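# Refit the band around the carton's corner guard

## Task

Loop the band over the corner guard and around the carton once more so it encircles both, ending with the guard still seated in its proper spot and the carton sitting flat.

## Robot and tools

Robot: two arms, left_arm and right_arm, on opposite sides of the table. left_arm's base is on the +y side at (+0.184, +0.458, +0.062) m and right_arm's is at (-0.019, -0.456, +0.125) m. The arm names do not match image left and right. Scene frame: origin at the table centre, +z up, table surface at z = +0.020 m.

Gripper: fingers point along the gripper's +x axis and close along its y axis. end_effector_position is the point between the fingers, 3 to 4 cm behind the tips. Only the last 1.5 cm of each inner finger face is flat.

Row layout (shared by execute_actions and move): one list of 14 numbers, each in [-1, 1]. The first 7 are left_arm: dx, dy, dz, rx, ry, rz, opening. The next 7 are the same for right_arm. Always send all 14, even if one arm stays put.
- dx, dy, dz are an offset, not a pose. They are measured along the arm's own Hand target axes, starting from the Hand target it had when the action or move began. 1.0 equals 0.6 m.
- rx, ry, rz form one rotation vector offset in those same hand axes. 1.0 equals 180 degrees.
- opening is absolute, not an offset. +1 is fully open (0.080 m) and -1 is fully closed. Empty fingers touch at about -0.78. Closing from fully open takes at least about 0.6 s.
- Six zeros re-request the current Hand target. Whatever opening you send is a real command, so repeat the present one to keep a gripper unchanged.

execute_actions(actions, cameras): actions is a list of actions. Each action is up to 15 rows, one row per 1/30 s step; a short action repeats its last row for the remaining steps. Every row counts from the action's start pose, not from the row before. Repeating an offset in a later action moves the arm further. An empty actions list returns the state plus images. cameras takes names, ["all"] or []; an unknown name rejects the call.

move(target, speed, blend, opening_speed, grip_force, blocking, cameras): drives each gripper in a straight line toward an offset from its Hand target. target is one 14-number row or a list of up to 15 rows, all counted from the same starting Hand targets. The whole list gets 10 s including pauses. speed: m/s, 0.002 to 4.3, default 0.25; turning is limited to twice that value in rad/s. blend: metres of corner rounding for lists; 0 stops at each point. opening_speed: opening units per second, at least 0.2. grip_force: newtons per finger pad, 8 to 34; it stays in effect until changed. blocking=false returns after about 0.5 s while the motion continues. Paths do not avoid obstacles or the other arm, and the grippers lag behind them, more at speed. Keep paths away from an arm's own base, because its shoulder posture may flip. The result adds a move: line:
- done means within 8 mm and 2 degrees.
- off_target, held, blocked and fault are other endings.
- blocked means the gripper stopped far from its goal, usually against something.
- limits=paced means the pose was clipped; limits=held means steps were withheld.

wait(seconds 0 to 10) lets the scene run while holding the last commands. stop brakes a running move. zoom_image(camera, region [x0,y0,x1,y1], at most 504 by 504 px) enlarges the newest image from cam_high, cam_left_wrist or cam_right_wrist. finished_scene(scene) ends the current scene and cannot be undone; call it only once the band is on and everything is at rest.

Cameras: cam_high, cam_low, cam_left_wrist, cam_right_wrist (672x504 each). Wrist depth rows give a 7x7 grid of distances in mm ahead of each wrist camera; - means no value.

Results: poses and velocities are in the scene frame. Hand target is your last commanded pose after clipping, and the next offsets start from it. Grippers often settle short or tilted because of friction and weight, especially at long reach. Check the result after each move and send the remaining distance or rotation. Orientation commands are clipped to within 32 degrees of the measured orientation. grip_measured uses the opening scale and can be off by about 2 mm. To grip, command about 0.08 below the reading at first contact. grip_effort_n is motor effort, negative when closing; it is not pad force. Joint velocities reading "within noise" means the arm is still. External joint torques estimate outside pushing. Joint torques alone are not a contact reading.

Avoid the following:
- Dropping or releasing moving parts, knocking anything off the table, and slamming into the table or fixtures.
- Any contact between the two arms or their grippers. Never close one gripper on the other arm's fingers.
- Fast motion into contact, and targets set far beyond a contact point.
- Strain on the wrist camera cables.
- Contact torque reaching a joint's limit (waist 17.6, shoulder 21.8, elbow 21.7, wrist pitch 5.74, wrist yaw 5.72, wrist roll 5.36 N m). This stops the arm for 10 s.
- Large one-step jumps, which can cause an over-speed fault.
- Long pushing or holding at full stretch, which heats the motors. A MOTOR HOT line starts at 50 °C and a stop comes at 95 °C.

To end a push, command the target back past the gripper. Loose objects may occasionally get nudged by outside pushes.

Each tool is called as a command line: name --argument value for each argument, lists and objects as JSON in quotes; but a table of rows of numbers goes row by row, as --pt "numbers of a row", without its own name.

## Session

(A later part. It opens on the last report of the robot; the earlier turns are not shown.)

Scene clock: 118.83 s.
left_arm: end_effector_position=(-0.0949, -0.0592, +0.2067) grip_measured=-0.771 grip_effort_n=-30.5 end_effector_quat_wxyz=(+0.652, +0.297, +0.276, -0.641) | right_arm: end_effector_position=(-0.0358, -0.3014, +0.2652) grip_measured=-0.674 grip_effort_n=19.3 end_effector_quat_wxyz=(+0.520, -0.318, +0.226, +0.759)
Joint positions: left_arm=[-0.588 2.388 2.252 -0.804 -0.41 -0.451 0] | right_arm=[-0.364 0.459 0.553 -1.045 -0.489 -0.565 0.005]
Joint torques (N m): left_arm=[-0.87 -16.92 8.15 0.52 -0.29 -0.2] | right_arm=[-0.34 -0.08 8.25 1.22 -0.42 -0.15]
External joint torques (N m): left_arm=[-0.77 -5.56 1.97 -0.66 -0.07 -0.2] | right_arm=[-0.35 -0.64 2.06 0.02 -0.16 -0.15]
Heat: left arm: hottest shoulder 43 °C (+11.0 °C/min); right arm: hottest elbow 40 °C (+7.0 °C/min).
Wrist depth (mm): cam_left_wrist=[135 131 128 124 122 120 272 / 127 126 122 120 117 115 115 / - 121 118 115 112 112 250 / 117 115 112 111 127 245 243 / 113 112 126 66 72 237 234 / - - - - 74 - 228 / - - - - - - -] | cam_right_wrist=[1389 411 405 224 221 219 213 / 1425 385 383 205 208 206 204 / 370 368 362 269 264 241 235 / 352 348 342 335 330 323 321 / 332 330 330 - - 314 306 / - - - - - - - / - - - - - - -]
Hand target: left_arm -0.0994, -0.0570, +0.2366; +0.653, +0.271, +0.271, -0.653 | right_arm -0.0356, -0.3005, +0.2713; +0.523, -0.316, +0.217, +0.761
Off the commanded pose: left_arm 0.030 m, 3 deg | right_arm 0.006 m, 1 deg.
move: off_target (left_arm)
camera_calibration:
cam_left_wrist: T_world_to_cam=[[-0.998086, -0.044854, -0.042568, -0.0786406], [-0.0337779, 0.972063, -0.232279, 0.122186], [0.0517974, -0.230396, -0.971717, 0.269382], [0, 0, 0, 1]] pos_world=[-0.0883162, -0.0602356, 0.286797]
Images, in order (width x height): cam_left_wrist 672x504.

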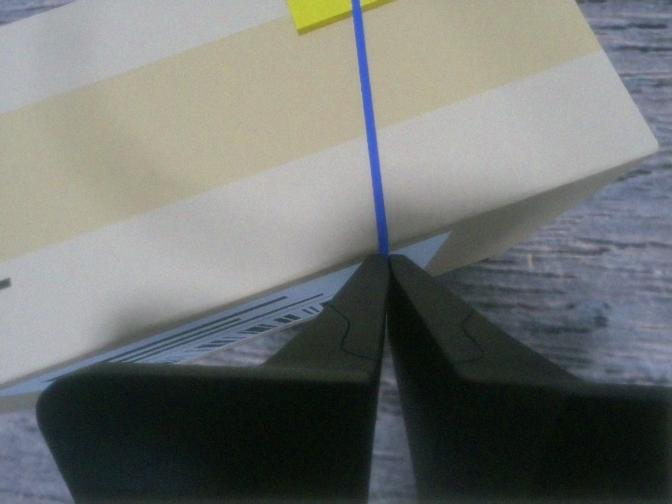

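move --pt "0.0101 -0.0383 0.0101 0 0 0 -1 0 0 0 0 0 0 -0.67" --pt "0.0412 -0.0383 -0.0106 0 0 0 -1 0 0 0 0 0 0 -0.67" --pt "0.0412 -0.0383 -0.0106 0 0 0 -0.67 0 0 0 0 0 0 -0.67" --pt "-0.094 -0.0383 0.0 0 0 0 -0.67 0 0 0 0 0 0 -0.67" --speed '[0.08,0.06,0.05,0.12]' --cameras '["cam_left_wrist","cam_high","cam_low"]'

zoom_image --camera "cam_high" --region '[320, 170, 460, 310]'

zoom_image --camera "cam_low" --region '[140, 240, 290, 350]'

Scene clock: 128.00 s.
left_arm: end_effector_position=(-0.1231, -0.0175, +0.2572) grip_measured=-0.673 grip_effort_n=17.0 end_effector_quat_wxyz=(+0.650, +0.291, +0.272, -0.647) | right_arm: end_effector_position=(-0.0358, -0.3014, +0.2652) grip_measured=-0.674 grip_effort_n=18.8 end_effector_quat_wxyz=(+0.520, -0.318, +0.226, +0.759)
Joint positions: left_arm=[-0.683 2.328 2.348 -0.974 -0.464 -0.526 0.005] | right_arm=[-0.364 0.459 0.553 -1.045 -0.489 -0.565 0.005]
Joint torques (N m): left_arm=[-0.28 -14.45 7.6 0.81 -0.38 -0.19] | right_arm=[-0.35 -0.09 8.25 1.21 -0.42 -0.14]
External joint torques (N m): left_arm=[-0.28 -3.69 1.68 -0.32 -0.14 -0.19] | right_arm=[-0.35 -0.67 2.16 0.05 -0.16 -0.14]
Motor temperatures (°C): left_arm=[21 49 30 33 26 34] | right_arm=[25 23 40 33 28 25]
Heat: left arm: hottest shoulder 49 °C (+17.0 °C/min); right arm: hottest elbow 40 °C (+5.0 °C/min). Heating fast: the left arm's shoulder motor: a push or a pull is the cause, and it goes on while you think. Ease it with your next call, before anything else.
Wrist depth (mm): cam_left_wrist=[387 199 193 190 344 346 338 / 193 190 186 182 179 331 325 / 183 181 177 182 229 316 310 / 176 180 223 264 307 302 297 / 310 305 312 66 73 290 285 / - - - - 72 - 277 / - - - - - - -] | cam_right_wrist=[1484 412 410 222 223 219 214 / 1416 386 383 208 206 207 204 / 370 366 364 267 264 240 234 / 353 346 342 334 332 325 320 / 331 328 331 - - 312 308 / - - - - - - - / - - - - - - -]
Hand target: left_arm -0.1224, -0.0172, +0.2767; +0.653, +0.271, +0.271, -0.653 | right_arm -0.0356, -0.3005, +0.2713; +0.523, -0.316, +0.217, +0.761
Off the commanded pose: left_arm 0.019 m, 2 deg | right_arm 0.006 m, 1 deg.
joint sent to its limit (left arm) — joint 3 (elbow), upper limit, where the elbow is as straight as it goes. The joint targets still meet the commanded pose.
move: off_target (left_arm); target 3's new opening was sent with left_arm's hand 0.010 m and 1 deg from that target
camera_calibration:
cam_left_wrist: T_world_to_cam=[[-0.998727, -0.0359207, -0.0354248, -0.104435], [-0.026058, 0.968548, -0.247458, 0.0971312], [0.0431995, -0.24622, -0.968251, 0.327355], [0, 0, 0, 1]] pos_world=[-0.115913, -0.0172263, 0.337298]
Images, in order (width x height): cam_high 672x504, cam_low 672x504, cam_left_wrist 672x504.

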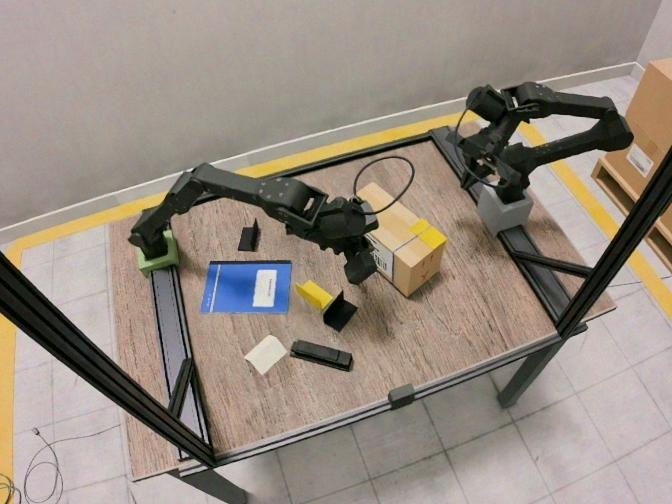

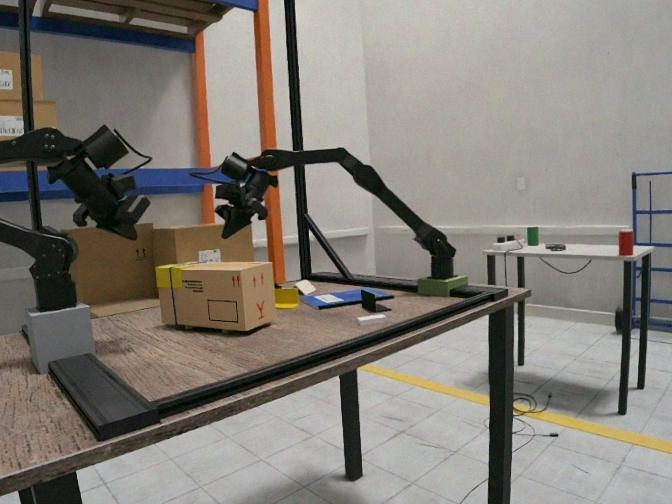

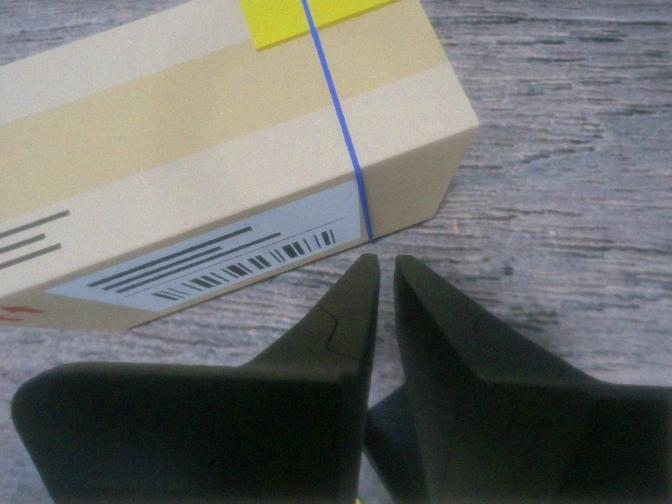

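Scaled by 3.600 from the camera's 672x504 image, which has a finer 960x720 frame.

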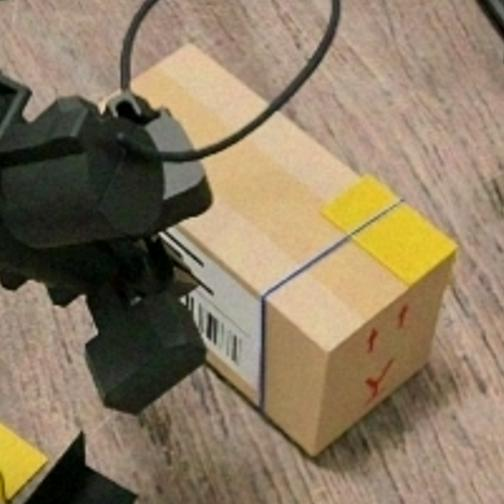

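Scaled by 3.360 from the camera's 672x504 image, which has a finer 960x720 frame.

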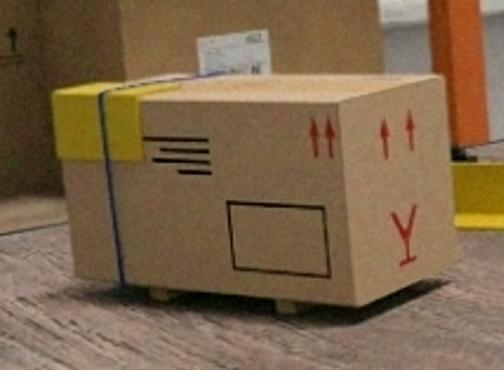

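move --pt "0.1173 0.0107 -0.0282 0 0 0 -0.2 0 0 0 0 0 0 -0.67" --pt "0.1716 0.0107 -0.0283 0 0 0 -0.2 0 0 0 0 0 0 -0.67" --pt "0.1716 0.0107 -0.0283 0 0 0 -1 0 0 0 0 0 0 -0.67" --speed '[0.12,0.05,0.05]' --cameras '["cam_left_wrist"]'

Scene clock: 138.27 s.
left_arm: end_effector_position=(-0.1162, -0.0711, +0.1904) grip_measured=-0.771 grip_effort_n=-26.3 end_effector_quat_wxyz=(+0.651, +0.279, +0.274, -0.651) | right_arm: end_effector_position=(-0.0358, -0.3014, +0.2652) grip_measured=-0.674 grip_effort_n=18.8 end_effector_quat_wxyz=(+0.520, -0.318, +0.226, +0.759)
Joint positions: left_arm=[-0.607 2.474 2.324 -0.755 -0.417 -0.466 0] | right_arm=[-0.364 0.459 0.553 -1.045 -0.489 -0.565 0.005]
Joint torques (N m): left_arm=[0.67 -11.2 8.44 1.79 -0.16 0.26] | right_arm=[-0.31 -0.12 8.25 1.21 -0.4 -0.15]
External joint torques (N m): left_arm=[0.66 0.54 2.28 0.6 0.06 0.26] | right_arm=[-0.31 -0.7 2.05 0 -0.14 -0.15]
Heat: left arm: hottest shoulder 47 °C (+15.2 °C/min); right arm: hottest elbow 40 °C (+4.0 °C/min).
Wrist depth (mm): cam_left_wrist=[114 114 110 109 108 266 269 / 108 107 106 104 102 102 255 / 103 102 101 99 98 98 243 / - 98 95 96 108 234 232 / - 94 117 66 72 226 223 / - - - - 83 - 216 / - - - - - - -] | cam_right_wrist=[1504 412 406 223 223 219 214 / 1380 386 385 - 209 207 204 / 370 367 362 292 263 240 236 / 348 344 340 336 332 323 320 / 333 331 330 - - 315 306 / - - - - - - - / - - - - - - -]
Hand target: left_arm -0.1159, -0.0780, +0.1917; +0.653, +0.271, +0.271, -0.653 | right_arm -0.0356, -0.3005, +0.2713; +0.523, -0.316, +0.217, +0.761
Off the commanded pose: left_arm 0.007 m, 1 deg | right_arm 0.006 m, 1 deg.
move: done; target 3's new opening was sent with left_arm's hand 0.010 m and 1 deg from that target
camera_calibration:
cam_left_wrist: T_world_to_cam=[[-0.999045, -0.0408218, -0.0156023, -0.106127], [-0.0353058, 0.964325, -0.262356, 0.134254], [0.0257555, -0.261554, -0.964845, 0.245362], [0, 0, 0, 1]] pos_world=[-0.107606, -0.0696213, 0.270303]
Images, in order (width x height): cam_left_wrist 672x504.

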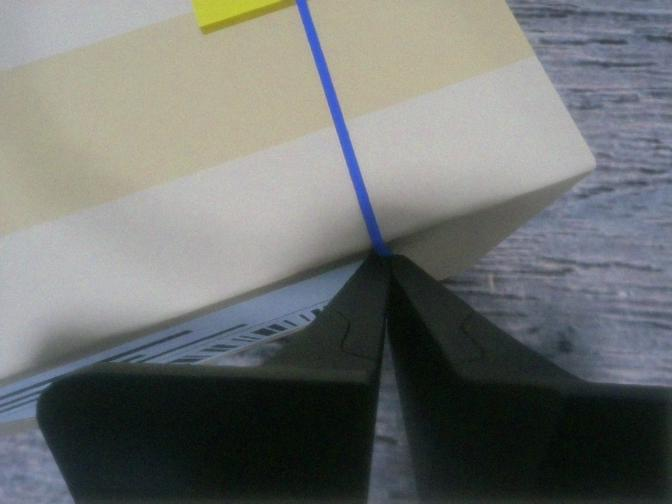

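move --pt "-0.064 0 0.0185 0 0 0 -1 0 0 0 0 0 0 -0.67" --pt "-0.0585 -0.0205 0.024 0 0 0 -1 0 0 0 0 0 0 -0.67" --pt "-0.0106 -0.0205 0.009 0 0 0 -1 0 0 0 0 0 0 -0.67" --pt "-0.0106 -0.0205 0.009 0 0 0 -0.67 0 0 0 0 0 0 -0.67" --pt "-0.14 -0.0205 0.009 0 0 0 -0.67 0 0 0 0 0 0 -0.67" --speed '[0.08,0.08,0.06,0.05,0.12]' --cameras '["cam_left_wrist","cam_high","cam_low"]'

zoom_image --camera "cam_high" --region '[320, 170, 460, 310]'

zoom_image --camera "cam_low" --region '[140, 240, 290, 350]'

Scene clock: 146.33 s.
left_arm: end_effector_position=(-0.1304, -0.0242, +0.2452) grip_measured=-0.673 grip_effort_n=16.5 end_effector_quat_wxyz=(+0.651, +0.280, +0.271, -0.652) | right_arm: end_effector_position=(-0.0358, -0.3014, +0.2652) grip_measured=-0.674 grip_effort_n=19.3 end_effector_quat_wxyz=(+0.520, -0.318, +0.226, +0.759)
Joint positions: left_arm=[-0.686 2.346 2.319 -0.906 -0.466 -0.529 0.005] | right_arm=[-0.364 0.459 0.553 -1.045 -0.489 -0.565 0.005]
Joint torques (N m): left_arm=[-0.03 -14.87 5.38 0.89 -0.34 -0.22] | right_arm=[-0.31 -0.11 8.24 1.21 -0.42 -0.15]
External joint torques (N m): left_arm=[-0.11 -4.01 -0.55 -0.23 -0.1 -0.22] | right_arm=[-0.31 -0.68 2.07 0.02 -0.16 -0.15]
Heat: left arm: hottest shoulder 47 °C (+14.2 °C/min); right arm: hottest elbow 41 °C (+4.0 °C/min).
Wrist depth (mm): cam_left_wrist=[187 185 179 178 338 339 332 / 177 175 173 169 169 323 317 / 168 166 165 168 236 307 303 / 162 169 209 243 296 294 289 / 228 277 296 66 72 280 276 / - - - - 72 - 269 / - - - - - - -] | cam_right_wrist=[1547 412 406 224 222 218 214 / 1484 391 382 - 209 208 204 / 373 366 362 290 264 239 235 / 352 346 342 334 327 324 322 / 332 332 328 - - 314 307 / - - - - - - - / - - - - - - -]
Hand target: left_arm -0.1283, -0.0224, +0.2551; +0.653, +0.271, +0.271, -0.653 | right_arm -0.0356, -0.3005, +0.2713; +0.523, -0.316, +0.217, +0.761
Off the commanded pose: left_arm 0.010 m, 1 deg | right_arm 0.006 m, 1 deg.
move: off_target (left_arm)
camera_calibration:
cam_left_wrist: T_world_to_cam=[[-0.99912, -0.0370542, -0.0196364, -0.116352], [-0.030551, 0.963914, -0.264453, 0.104076], [0.028727, -0.263621, -0.964199, 0.3111], [0, 0, 0, 1]] pos_world=[-0.122007, -0.0226193, 0.325201]
Images, in order (width x height): cam_high 672x504, cam_low 672x504, cam_left_wrist 672x504.

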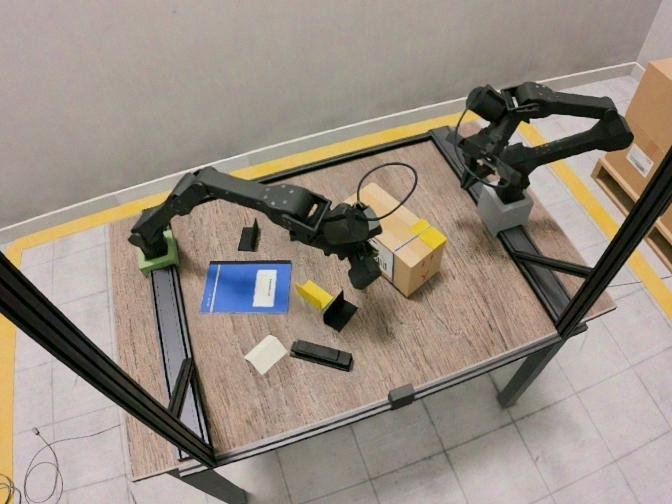

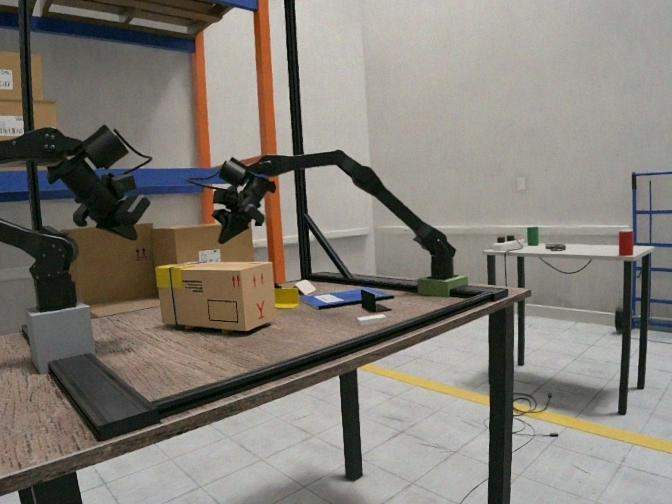

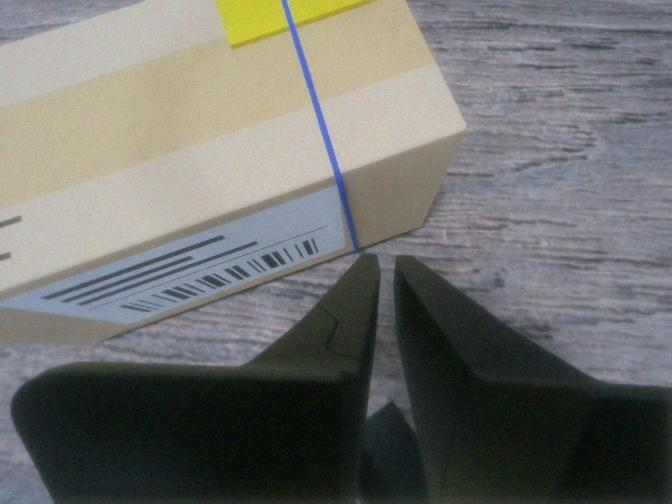

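Scaled by 3.600 from the camera's 672x504 image, which has a finer 960x720 frame.

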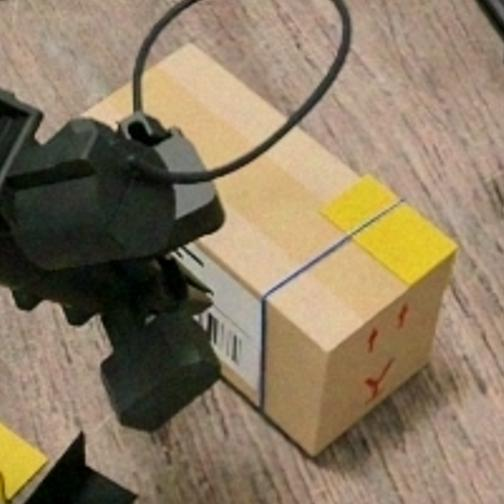

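Scaled by 3.360 from the camera's 672x504 image, which has a finer 960x720 frame.

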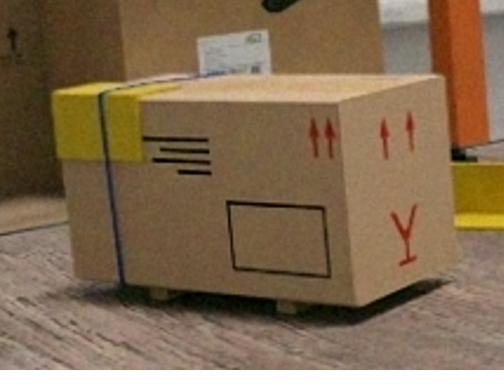

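move --pt "0.09 0.0207 -0.0092 0 0 0 -0.2 0 0 0 0 0 0 -0.67" --pt "0.1402 0.0207 -0.0092 0 0 0 -0.2 0 0 0 0 0 0 -0.67" --pt "0.1402 0.0207 -0.0092 0 0 0 -1 0 0 0 0 0 0 -0.67" --pt "0.0762 0.0207 0.0093 0 0 0 -1 0 0 0 0 0 0 -0.67" --pt "0.0847 -0.0105 0.0178 0 0 0 -1 0 0 0 0 0 0 -0.67" --pt "0.1334 -0.0105 0.0076 0 0 0 -1 0 0 0 0 0 0 -0.67" --pt "0.1334 -0.0105 0.0076 0 0 0 -0.69 0 0 0 0 0 0 -0.67" --speed '[0.12,0.06,0.05,0.08,0.08,0.06,0.05]' --cameras '["cam_left_wrist"]'

move --target '[-0.14,0,0,0,0,0,-0.69, 0,0,0,0,0,0,-0.67]' --speed 0.12 --cameras '["cam_left_wrist","cam_high","cam_low"]'

zoom_image --camera "cam_high" --region '[320, 170, 460, 310]'

Scene clock: 160.67 s.
left_arm: end_effector_position=(-0.1342, -0.0783, +0.2015) grip_measured=-0.694 grip_effort_n=17.4 end_effector_quat_wxyz=(+0.647, +0.246, +0.259, -0.674) | right_arm: end_effector_position=(-0.0358, -0.3014, +0.2652) grip_measured=-0.674 grip_effort_n=18.8 end_effector_quat_wxyz=(+0.520, -0.318, +0.226, +0.759)
Joint positions: left_arm=[-0.625 2.488 2.348 -0.679 -0.419 -0.451 0.004] | right_arm=[-0.364 0.459 0.553 -1.045 -0.489 -0.565 0.005]
Joint torques (N m): left_arm=[0.05 -11.49 7.81 1.13 -0.24 0.29] | right_arm=[-0.32 -0.08 8.25 1.22 -0.4 -0.15]
External joint torques (N m): left_arm=[0.03 0.51 1.51 -0.15 -0.03 0.28] | right_arm=[-0.31 -0.64 2.1 0.04 -0.15 -0.15]
Heat: left arm: hottest shoulder 47 °C (+10.1 °C/min); right arm: hottest elbow 41 °C (+3.0 °C/min).
Wrist depth (mm): cam_left_wrist=[133 128 127 128 312 310 308 / 122 122 122 121 286 290 287 / 115 116 115 113 113 271 270 / 108 107 107 107 109 255 254 / - 102 104 66 72 241 240 / - - - - 78 - 232 / - - - - - - -] | cam_right_wrist=[1444 418 404 225 222 219 214 / - 382 384 - - 206 203 / 365 366 359 291 265 239 234 / 350 345 341 335 328 324 322 / 332 330 328 - - 314 308 / - - - - - - - / - - - - - - -]
Hand target: left_arm -0.1344, -0.0823, +0.2015; +0.653, +0.271, +0.271, -0.653 | right_arm -0.0356, -0.3005, +0.2713; +0.523, -0.316, +0.217, +0.761
Off the commanded pose: left_arm 0.004 m, 4 deg | right_arm 0.006 m, 1 deg.
joint sent to its limit (left arm) — joint 3 (elbow), upper limit, where the elbow is as straight as it goes. The joint targets are off in orientation, not in position.
move: off_target (left_arm); target 3's new opening was sent with left_arm's hand 0.010 m and 1 deg from that target; target 7's new opening was sent with left_arm's hand 0.004 m and 4 deg from that target
camera_calibration:
cam_left_wrist: T_world_to_cam=[[-0.999602, -0.0143895, 0.0242539, -0.130277], [-0.0215742, 0.944061, -0.329064, 0.157153], [-0.0181621, -0.329457, -0.943996, 0.239338], [0, 0, 0, 1]] pos_world=[-0.122488, -0.0713847, 0.280807]
Images, in order (width x height): cam_left_wrist 672x504.

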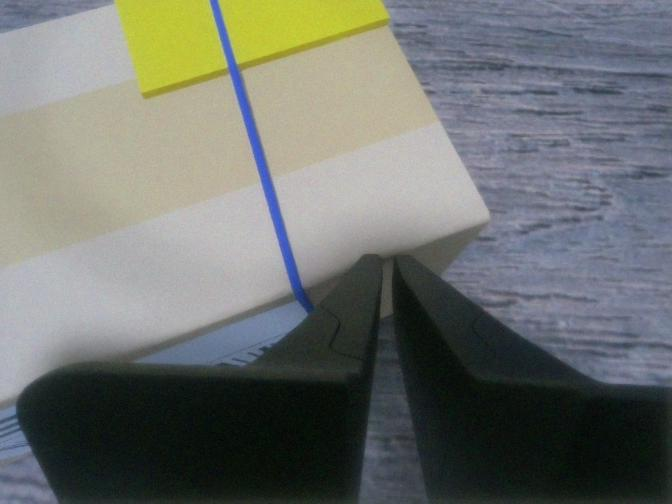

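Scene clock: 161.90 s.
left_arm: end_effector_position=(-0.1347, -0.0225, +0.2422) grip_measured=-0.693 grip_effort_n=17.0 end_effector_quat_wxyz=(+0.649, +0.287, +0.270, -0.651) | right_arm: end_effector_position=(-0.0358, -0.3014, +0.2652) grip_measured=-0.674 grip_effort_n=19.3 end_effector_quat_wxyz=(+0.520, -0.318, +0.226, +0.759)
Joint positions: left_arm=[-0.695 2.367 2.349 -0.929 -0.47 -0.531 0.004] | right_arm=[-0.364 0.459 0.553 -1.045 -0.489 -0.565 0.005]
Joint torques (N m): left_arm=[0.04 -14.68 7.41 0.81 -0.36 -0.19] | right_arm=[-0.32 -0.1 8.24 1.22 -0.4 -0.15]
External joint torques (N m): left_arm=[0.04 -3.38 1.28 -0.35 -0.11 -0.19] | right_arm=[-0.32 -0.66 2.04 0.02 -0.14 -0.15]
Heat: left arm: hottest shoulder 48 °C (+11.0 °C/min); right arm: hottest elbow 41 °C (+3.0 °C/min).
Wrist depth (mm): cam_left_wrist=[185 181 176 174 334 333 327 / 175 172 169 165 166 315 310 / 166 163 162 177 298 303 295 / 161 177 214 257 292 289 285 / 238 291 295 66 73 277 273 / - - - - - - 265 / - - - - - - -] | cam_right_wrist=[1559 409 407 225 222 219 215 / 1435 388 382 - 210 208 204 / 365 362 360 294 267 240 236 / 351 347 344 335 330 323 320 / 330 329 329 - - 313 307 / - - - - - - - / - - - - - - -]
Hand target: left_arm -0.1344, -0.0229, +0.2610; +0.653, +0.271, +0.271, -0.653 | right_arm -0.0356, -0.3005, +0.2713; +0.523, -0.316, +0.217, +0.761
Off the commanded pose: left_arm 0.019 m, 2 deg | right_arm 0.006 m, 1 deg.
joint sent to its limit (left arm) — joint 3 (elbow), upper limit, where the elbow is as straight as it goes. The joint targets still meet the commanded pose.
move: off_target (left_arm)
camera_calibration:
cam_left_wrist: T_world_to_cam=[[-0.99903, -0.0321507, -0.0301023, -0.11808], [-0.0233695, 0.966276, -0.256447, 0.100572], [0.0373321, -0.255495, -0.966089, 0.310594], [0, 0, 0, 1]] pos_world=[-0.127211, -0.0216213, 0.322299]
Images, in order (width x height): cam_high 672x504, cam_low 672x504, cam_left_wrist 672x504.

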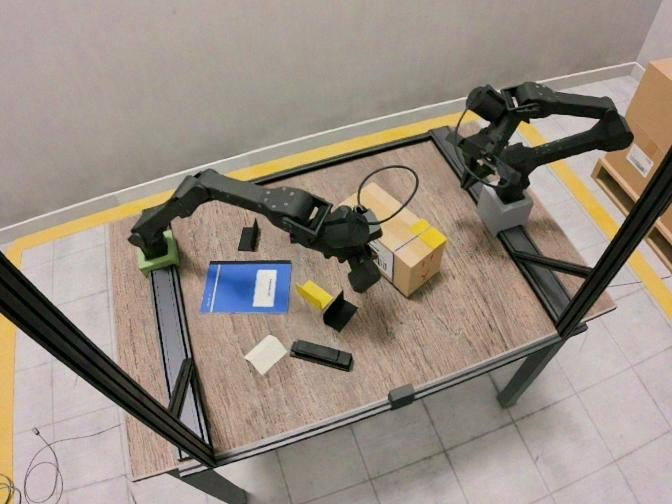

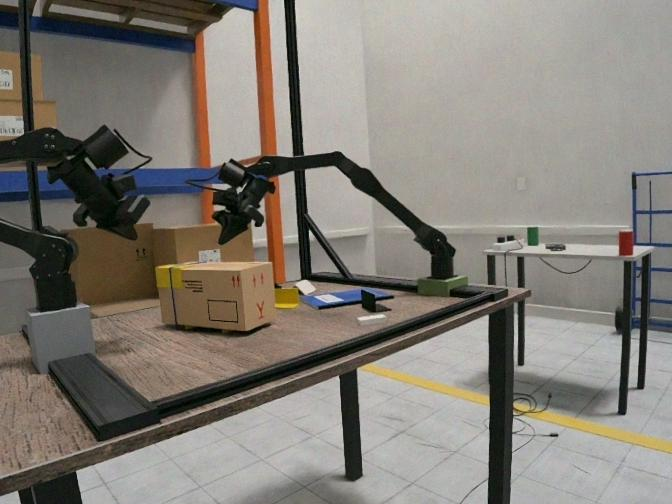

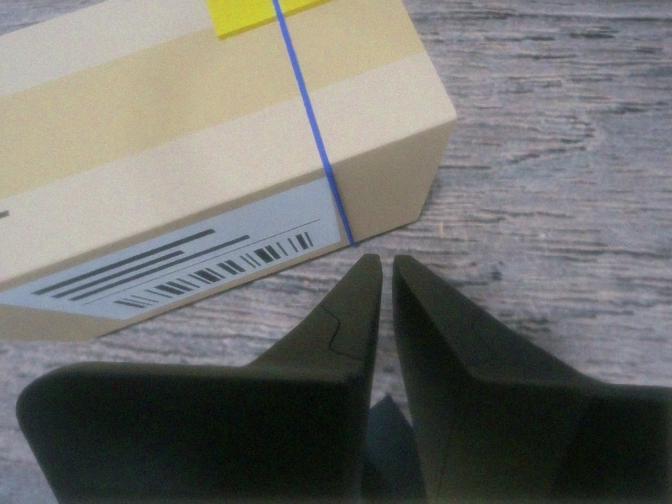

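Scaled by 3.600 from the camera's 672x504 image, which has a finer 960x720 frame.

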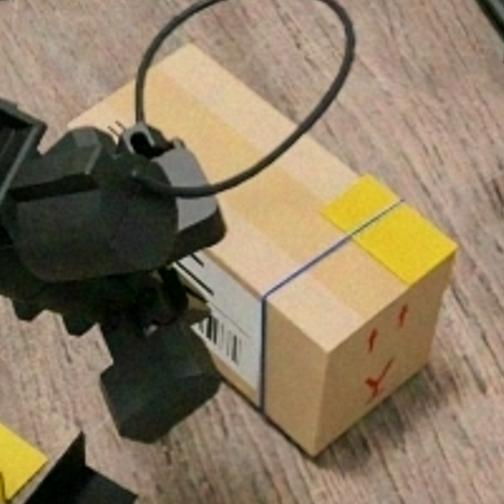

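move --pt "0.095 0.0308 -0.0088 0 0 0 -0.5 0 0 0 0 0 0 -0.67" --pt "0.1444 0.0308 -0.0088 0 0 0 -0.5 0 0 0 0 0 0 -0.67" --pt "0.1508 0.0055 -0.0024 0 0 0 -0.5 0 0 0 0 0 0 -0.67" --speed '[0.12,0.05,0.04]' --cameras '["cam_left_wrist"]'

zoom_image --camera "cam_left_wrist" --region '[280, 200, 500, 340]'

Scene clock: 173.07 s.
left_arm: end_effector_position=(-0.1331, -0.0787, +0.2018) grip_measured=-0.503 grip_effort_n=13.3 end_effector_quat_wxyz=(+0.646, +0.248, +0.259, -0.674) | right_arm: end_effector_position=(-0.0358, -0.3014, +0.2652) grip_measured=-0.674 grip_effort_n=18.8 end_effector_quat_wxyz=(+0.520, -0.318, +0.226, +0.759)
Joint positions: left_arm=[-0.622 2.488 2.351 -0.683 -0.416 -0.448 0.012] | right_arm=[-0.364 0.459 0.553 -1.045 -0.489 -0.565 0.005]
Joint torques (N m): left_arm=[0.49 -10.62 7.58 1.84 -0.18 0.26] | right_arm=[-0.32 -0.1 8.26 1.21 -0.41 -0.15]
External joint torques (N m): left_arm=[0.48 1.14 1.41 0.59 0.02 0.25] | right_arm=[-0.31 -0.68 2.09 0.03 -0.15 -0.15]
Heat: left arm: hottest shoulder 50 °C (+7.1 °C/min); right arm: hottest elbow 41 °C (+2.0 °C/min). Fold the left arm in close to its base, or ease its load, before you think long.
Wrist depth (mm): cam_left_wrist=[323 129 128 130 312 312 308 / 124 123 123 123 284 291 289 / 116 117 117 115 115 273 271 / 109 109 109 109 110 256 256 / - 103 105 73 75 242 242 / - - - 226 - - - / - - - 219 - - -] | cam_right_wrist=[1733 412 406 225 223 219 214 / 1416 388 384 - 202 206 204 / 366 364 364 301 263 240 234 / 350 344 341 337 332 325 320 / 333 329 328 - - 313 307 / - - - - - - - / - - - - - - -]
Hand target: left_arm -0.1313, -0.0857, +0.1960; +0.653, +0.271, +0.271, -0.653 | right_arm -0.0356, -0.3005, +0.2713; +0.523, -0.316, +0.217, +0.761
Off the commanded pose: left_arm 0.009 m, 4 deg | right_arm 0.006 m, 1 deg.
MOTOR HOT: joint 2 (shoulder) of the left arm reports 50 °C; the controller stops that arm at 95 °C. To cool a motor, set the load down, stop pushing, or move to a pose that needs little force.
joint sent to its limit (left arm) — joint 3 (elbow), upper limit, where the elbow is as straight as it goes. The joint targets are off in orientation, not in position.
move: off_target (left_arm)
camera_calibration:
cam_left_wrist: T_world_to_cam=[[-0.999656, -0.0128165, 0.0228749, -0.1287], [-0.0195852, 0.945026, -0.326409, 0.157501], [-0.017434, -0.326745, -0.944952, 0.239963], [0, 0, 0, 1]] pos_world=[-0.121388, -0.0720854, 0.281107]
Images, in order (width x height): cam_left_wrist 672x504.

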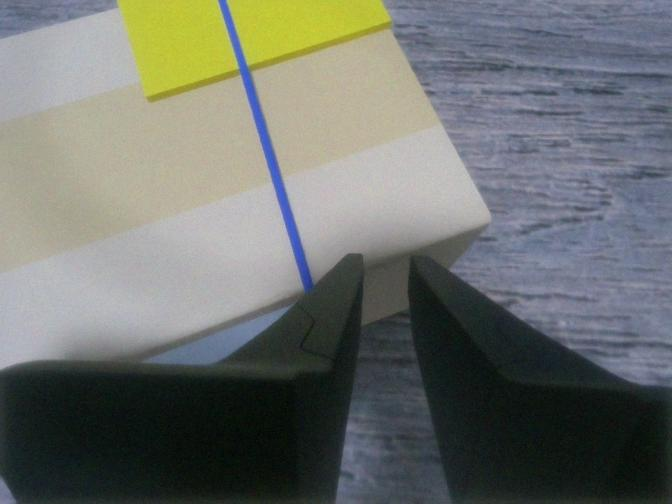

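Scaled by 2.291 from the camera's 672x504 image, which has a finer 960x720 frame.

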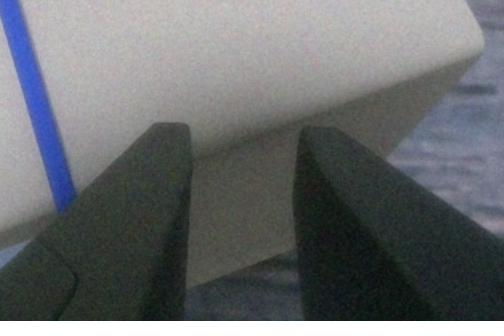

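move --pt "-0.0586 0 0.0027 0 0 0 -0.4 0 0 0 0 0 0 -0.67" --pt "-0.0586 0.033 0.0027 0 0 0 -0.4 0 0 0 0 0 0 -0.67" --speed 0.1 --cameras '["cam_left_wrist"]'

Scene clock: 177.37 s.
left_arm: end_effector_position=(-0.1118, -0.0644, +0.2097) grip_measured=-0.403 grip_effort_n=17.0 end_effector_quat_wxyz=(+0.654, +0.278, +0.274, -0.648) | right_arm: end_effector_position=(-0.0358, -0.3014, +0.2652) grip_measured=-0.674 grip_effort_n=18.8 end_effector_quat_wxyz=(+0.520, -0.318, +0.226, +0.759)
Joint positions: left_arm=[-0.609 2.438 2.336 -0.806 -0.424 -0.472 0.017] | right_arm=[-0.364 0.459 0.553 -1.045 -0.489 -0.565 0.005]
Joint torques (N m): left_arm=[-0.28 -15.86 5.14 0.9 -0.16 0.18] | right_arm=[-0.32 -0.11 8.26 1.21 -0.4 -0.14]
External joint torques (N m): left_arm=[-0.3 -4.27 -1.01 -0.3 0.06 0.18] | right_arm=[-0.32 -0.68 2.1 0.02 -0.14 -0.14]
Heat: left arm: hottest shoulder 51 °C (+8.1 °C/min); right arm: hottest elbow 41 °C (+2.0 °C/min). Fold the left arm in close to its base, or ease its load, before you think long.
Wrist depth (mm): cam_left_wrist=[139 137 133 132 131 294 290 / 132 131 128 127 124 124 276 / - 124 122 120 118 119 263 / 119 118 116 116 125 253 252 / 115 114 - 77 80 79 241 / - - - 237 - - - / - - - 229 76 - -] | cam_right_wrist=[1617 417 404 224 222 219 213 / 1407 388 381 - 211 207 203 / 371 363 365 266 263 240 236 / 349 347 342 336 331 323 320 / 332 332 327 - - 316 306 / - - - - - - - / - - - - - - -]
Hand target: left_arm -0.1113, -0.0621, +0.2220; +0.653, +0.271, +0.271, -0.653 | right_arm -0.0356, -0.3005, +0.2713; +0.523, -0.316, +0.217, +0.761
Off the commanded pose: left_arm 0.013 m, 1 deg | right_arm 0.006 m, 1 deg.
MOTOR HOT: still on. Joint 2 (shoulder) of the left arm reports 51 °C.
move: off_target (left_arm)
camera_calibration:
cam_left_wrist: T_world_to_cam=[[-0.998689, -0.0479517, -0.0178986, -0.101094], [-0.0415629, 0.963857, -0.263157, 0.132395], [0.0298706, -0.262068, -0.964587, 0.266094], [0, 0, 0, 1]] pos_world=[-0.103407, -0.0627231, 0.289702]
Images, in order (width x height): cam_left_wrist 672x504.

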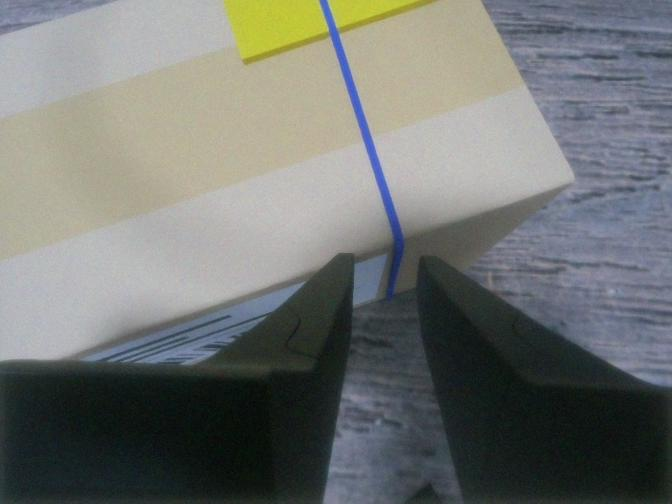

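move --target '[-0.0922,-0.0385,0,0,0,0,-0.4, 0,0,0,0,0,0,-0.67]' --cameras '["cam_left_wrist","cam_high","cam_low"]'

zoom_image --camera "cam_high" --region '[320, 170, 460, 310]'

zoom_image --camera "cam_low" --region '[140, 240, 290, 350]'

Scene clock: 181.87 s.
left_arm: end_effector_position=(-0.1352, -0.0221, +0.2442) grip_measured=-0.403 grip_effort_n=16.5 end_effector_quat_wxyz=(+0.649, +0.285, +0.269, -0.652) | right_arm: end_effector_position=(-0.0358, -0.3014, +0.2652) grip_measured=-0.674 grip_effort_n=18.8 end_effector_quat_wxyz=(+0.520, -0.318, +0.226, +0.759)
Joint positions: left_arm=[-0.696 2.364 2.35 -0.928 -0.47 -0.531 0.017] | right_arm=[-0.364 0.459 0.553 -1.045 -0.489 -0.565 0.005]
Joint torques (N m): left_arm=[0.13 -14.66 7.54 0.86 -0.34 -0.17] | right_arm=[-0.32 -0.1 8.26 1.21 -0.41 -0.15]
External joint torques (N m): left_arm=[0.21 -3.49 1.46 -0.31 -0.09 -0.17] | right_arm=[-0.32 -0.67 2.11 0.03 -0.15 -0.15]
Motor temperatures (°C): left_arm=[21 54 29 33 26 34] | right_arm=[24 22 41 33 28 25]
Heat: left arm: hottest shoulder 54 °C (+8.0 °C/min); right arm: hottest elbow 41 °C (+1.0 °C/min). Fold the left arm in close to its base, or ease its load, before you think long.
Wrist depth (mm): cam_left_wrist=[188 184 179 176 338 336 329 / 176 175 172 168 168 320 314 / 168 166 164 176 303 306 299 / 163 178 213 258 297 291 286 / 238 267 - 77 80 79 275 / - - - 273 - - - / - - - 256 76 - -] | cam_right_wrist=[1547 406 406 226 223 219 213 / 1425 385 384 205 208 206 203 / 372 364 363 266 242 240 234 / 350 347 341 339 331 324 320 / 332 332 327 - - 314 306 / - - - - - - - / - - - - - - -]
Hand target: left_arm -0.1345, -0.0230, +0.2611; +0.653, +0.271, +0.271, -0.653 | right_arm -0.0356, -0.3005, +0.2713; +0.523, -0.316, +0.217, +0.761
Off the commanded pose: left_arm 0.017 m, 2 deg | right_arm 0.006 m, 1 deg.
MOTOR HOT: still on. Joint 2 (shoulder) of the left arm reports 54 °C.
joint sent to its limit (left arm) — joint 3 (elbow), upper limit, where the elbow is as straight as it goes. The joint targets still meet the commanded pose.
move: off_target (left_arm)
camera_calibration:
cam_left_wrist: T_world_to_cam=[[-0.999132, -0.0310874, -0.0277246, -0.119061], [-0.0228339, 0.965432, -0.259651, 0.101464], [0.0348381, -0.258793, -0.965304, 0.311979], [0, 0, 0, 1]] pos_world=[-0.12751, -0.0209196, 0.324199]
Images, in order (width x height): cam_high 672x504, cam_low 672x504, cam_left_wrist 672x504.

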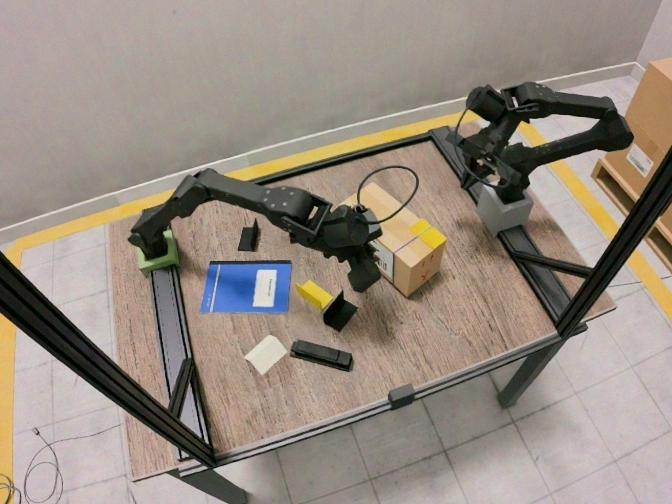

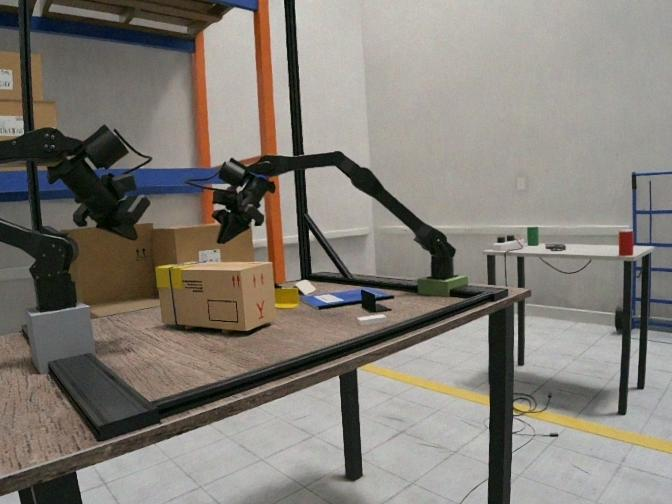

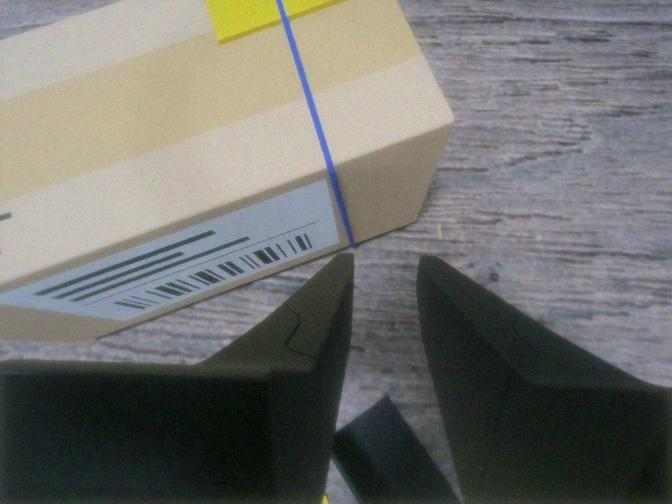

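Scaled by 3.600 from the camera's 672x504 image, which has a finer 960x720 frame.

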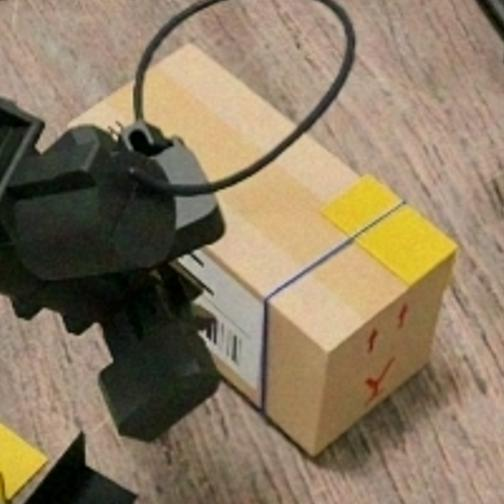

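Scaled by 3.360 from the camera's 672x504 image, which has a finer 960x720 frame.

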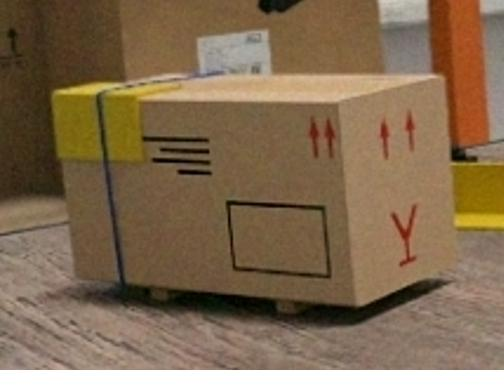

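finished_scene --scene 2

The scene is finished: the task was done.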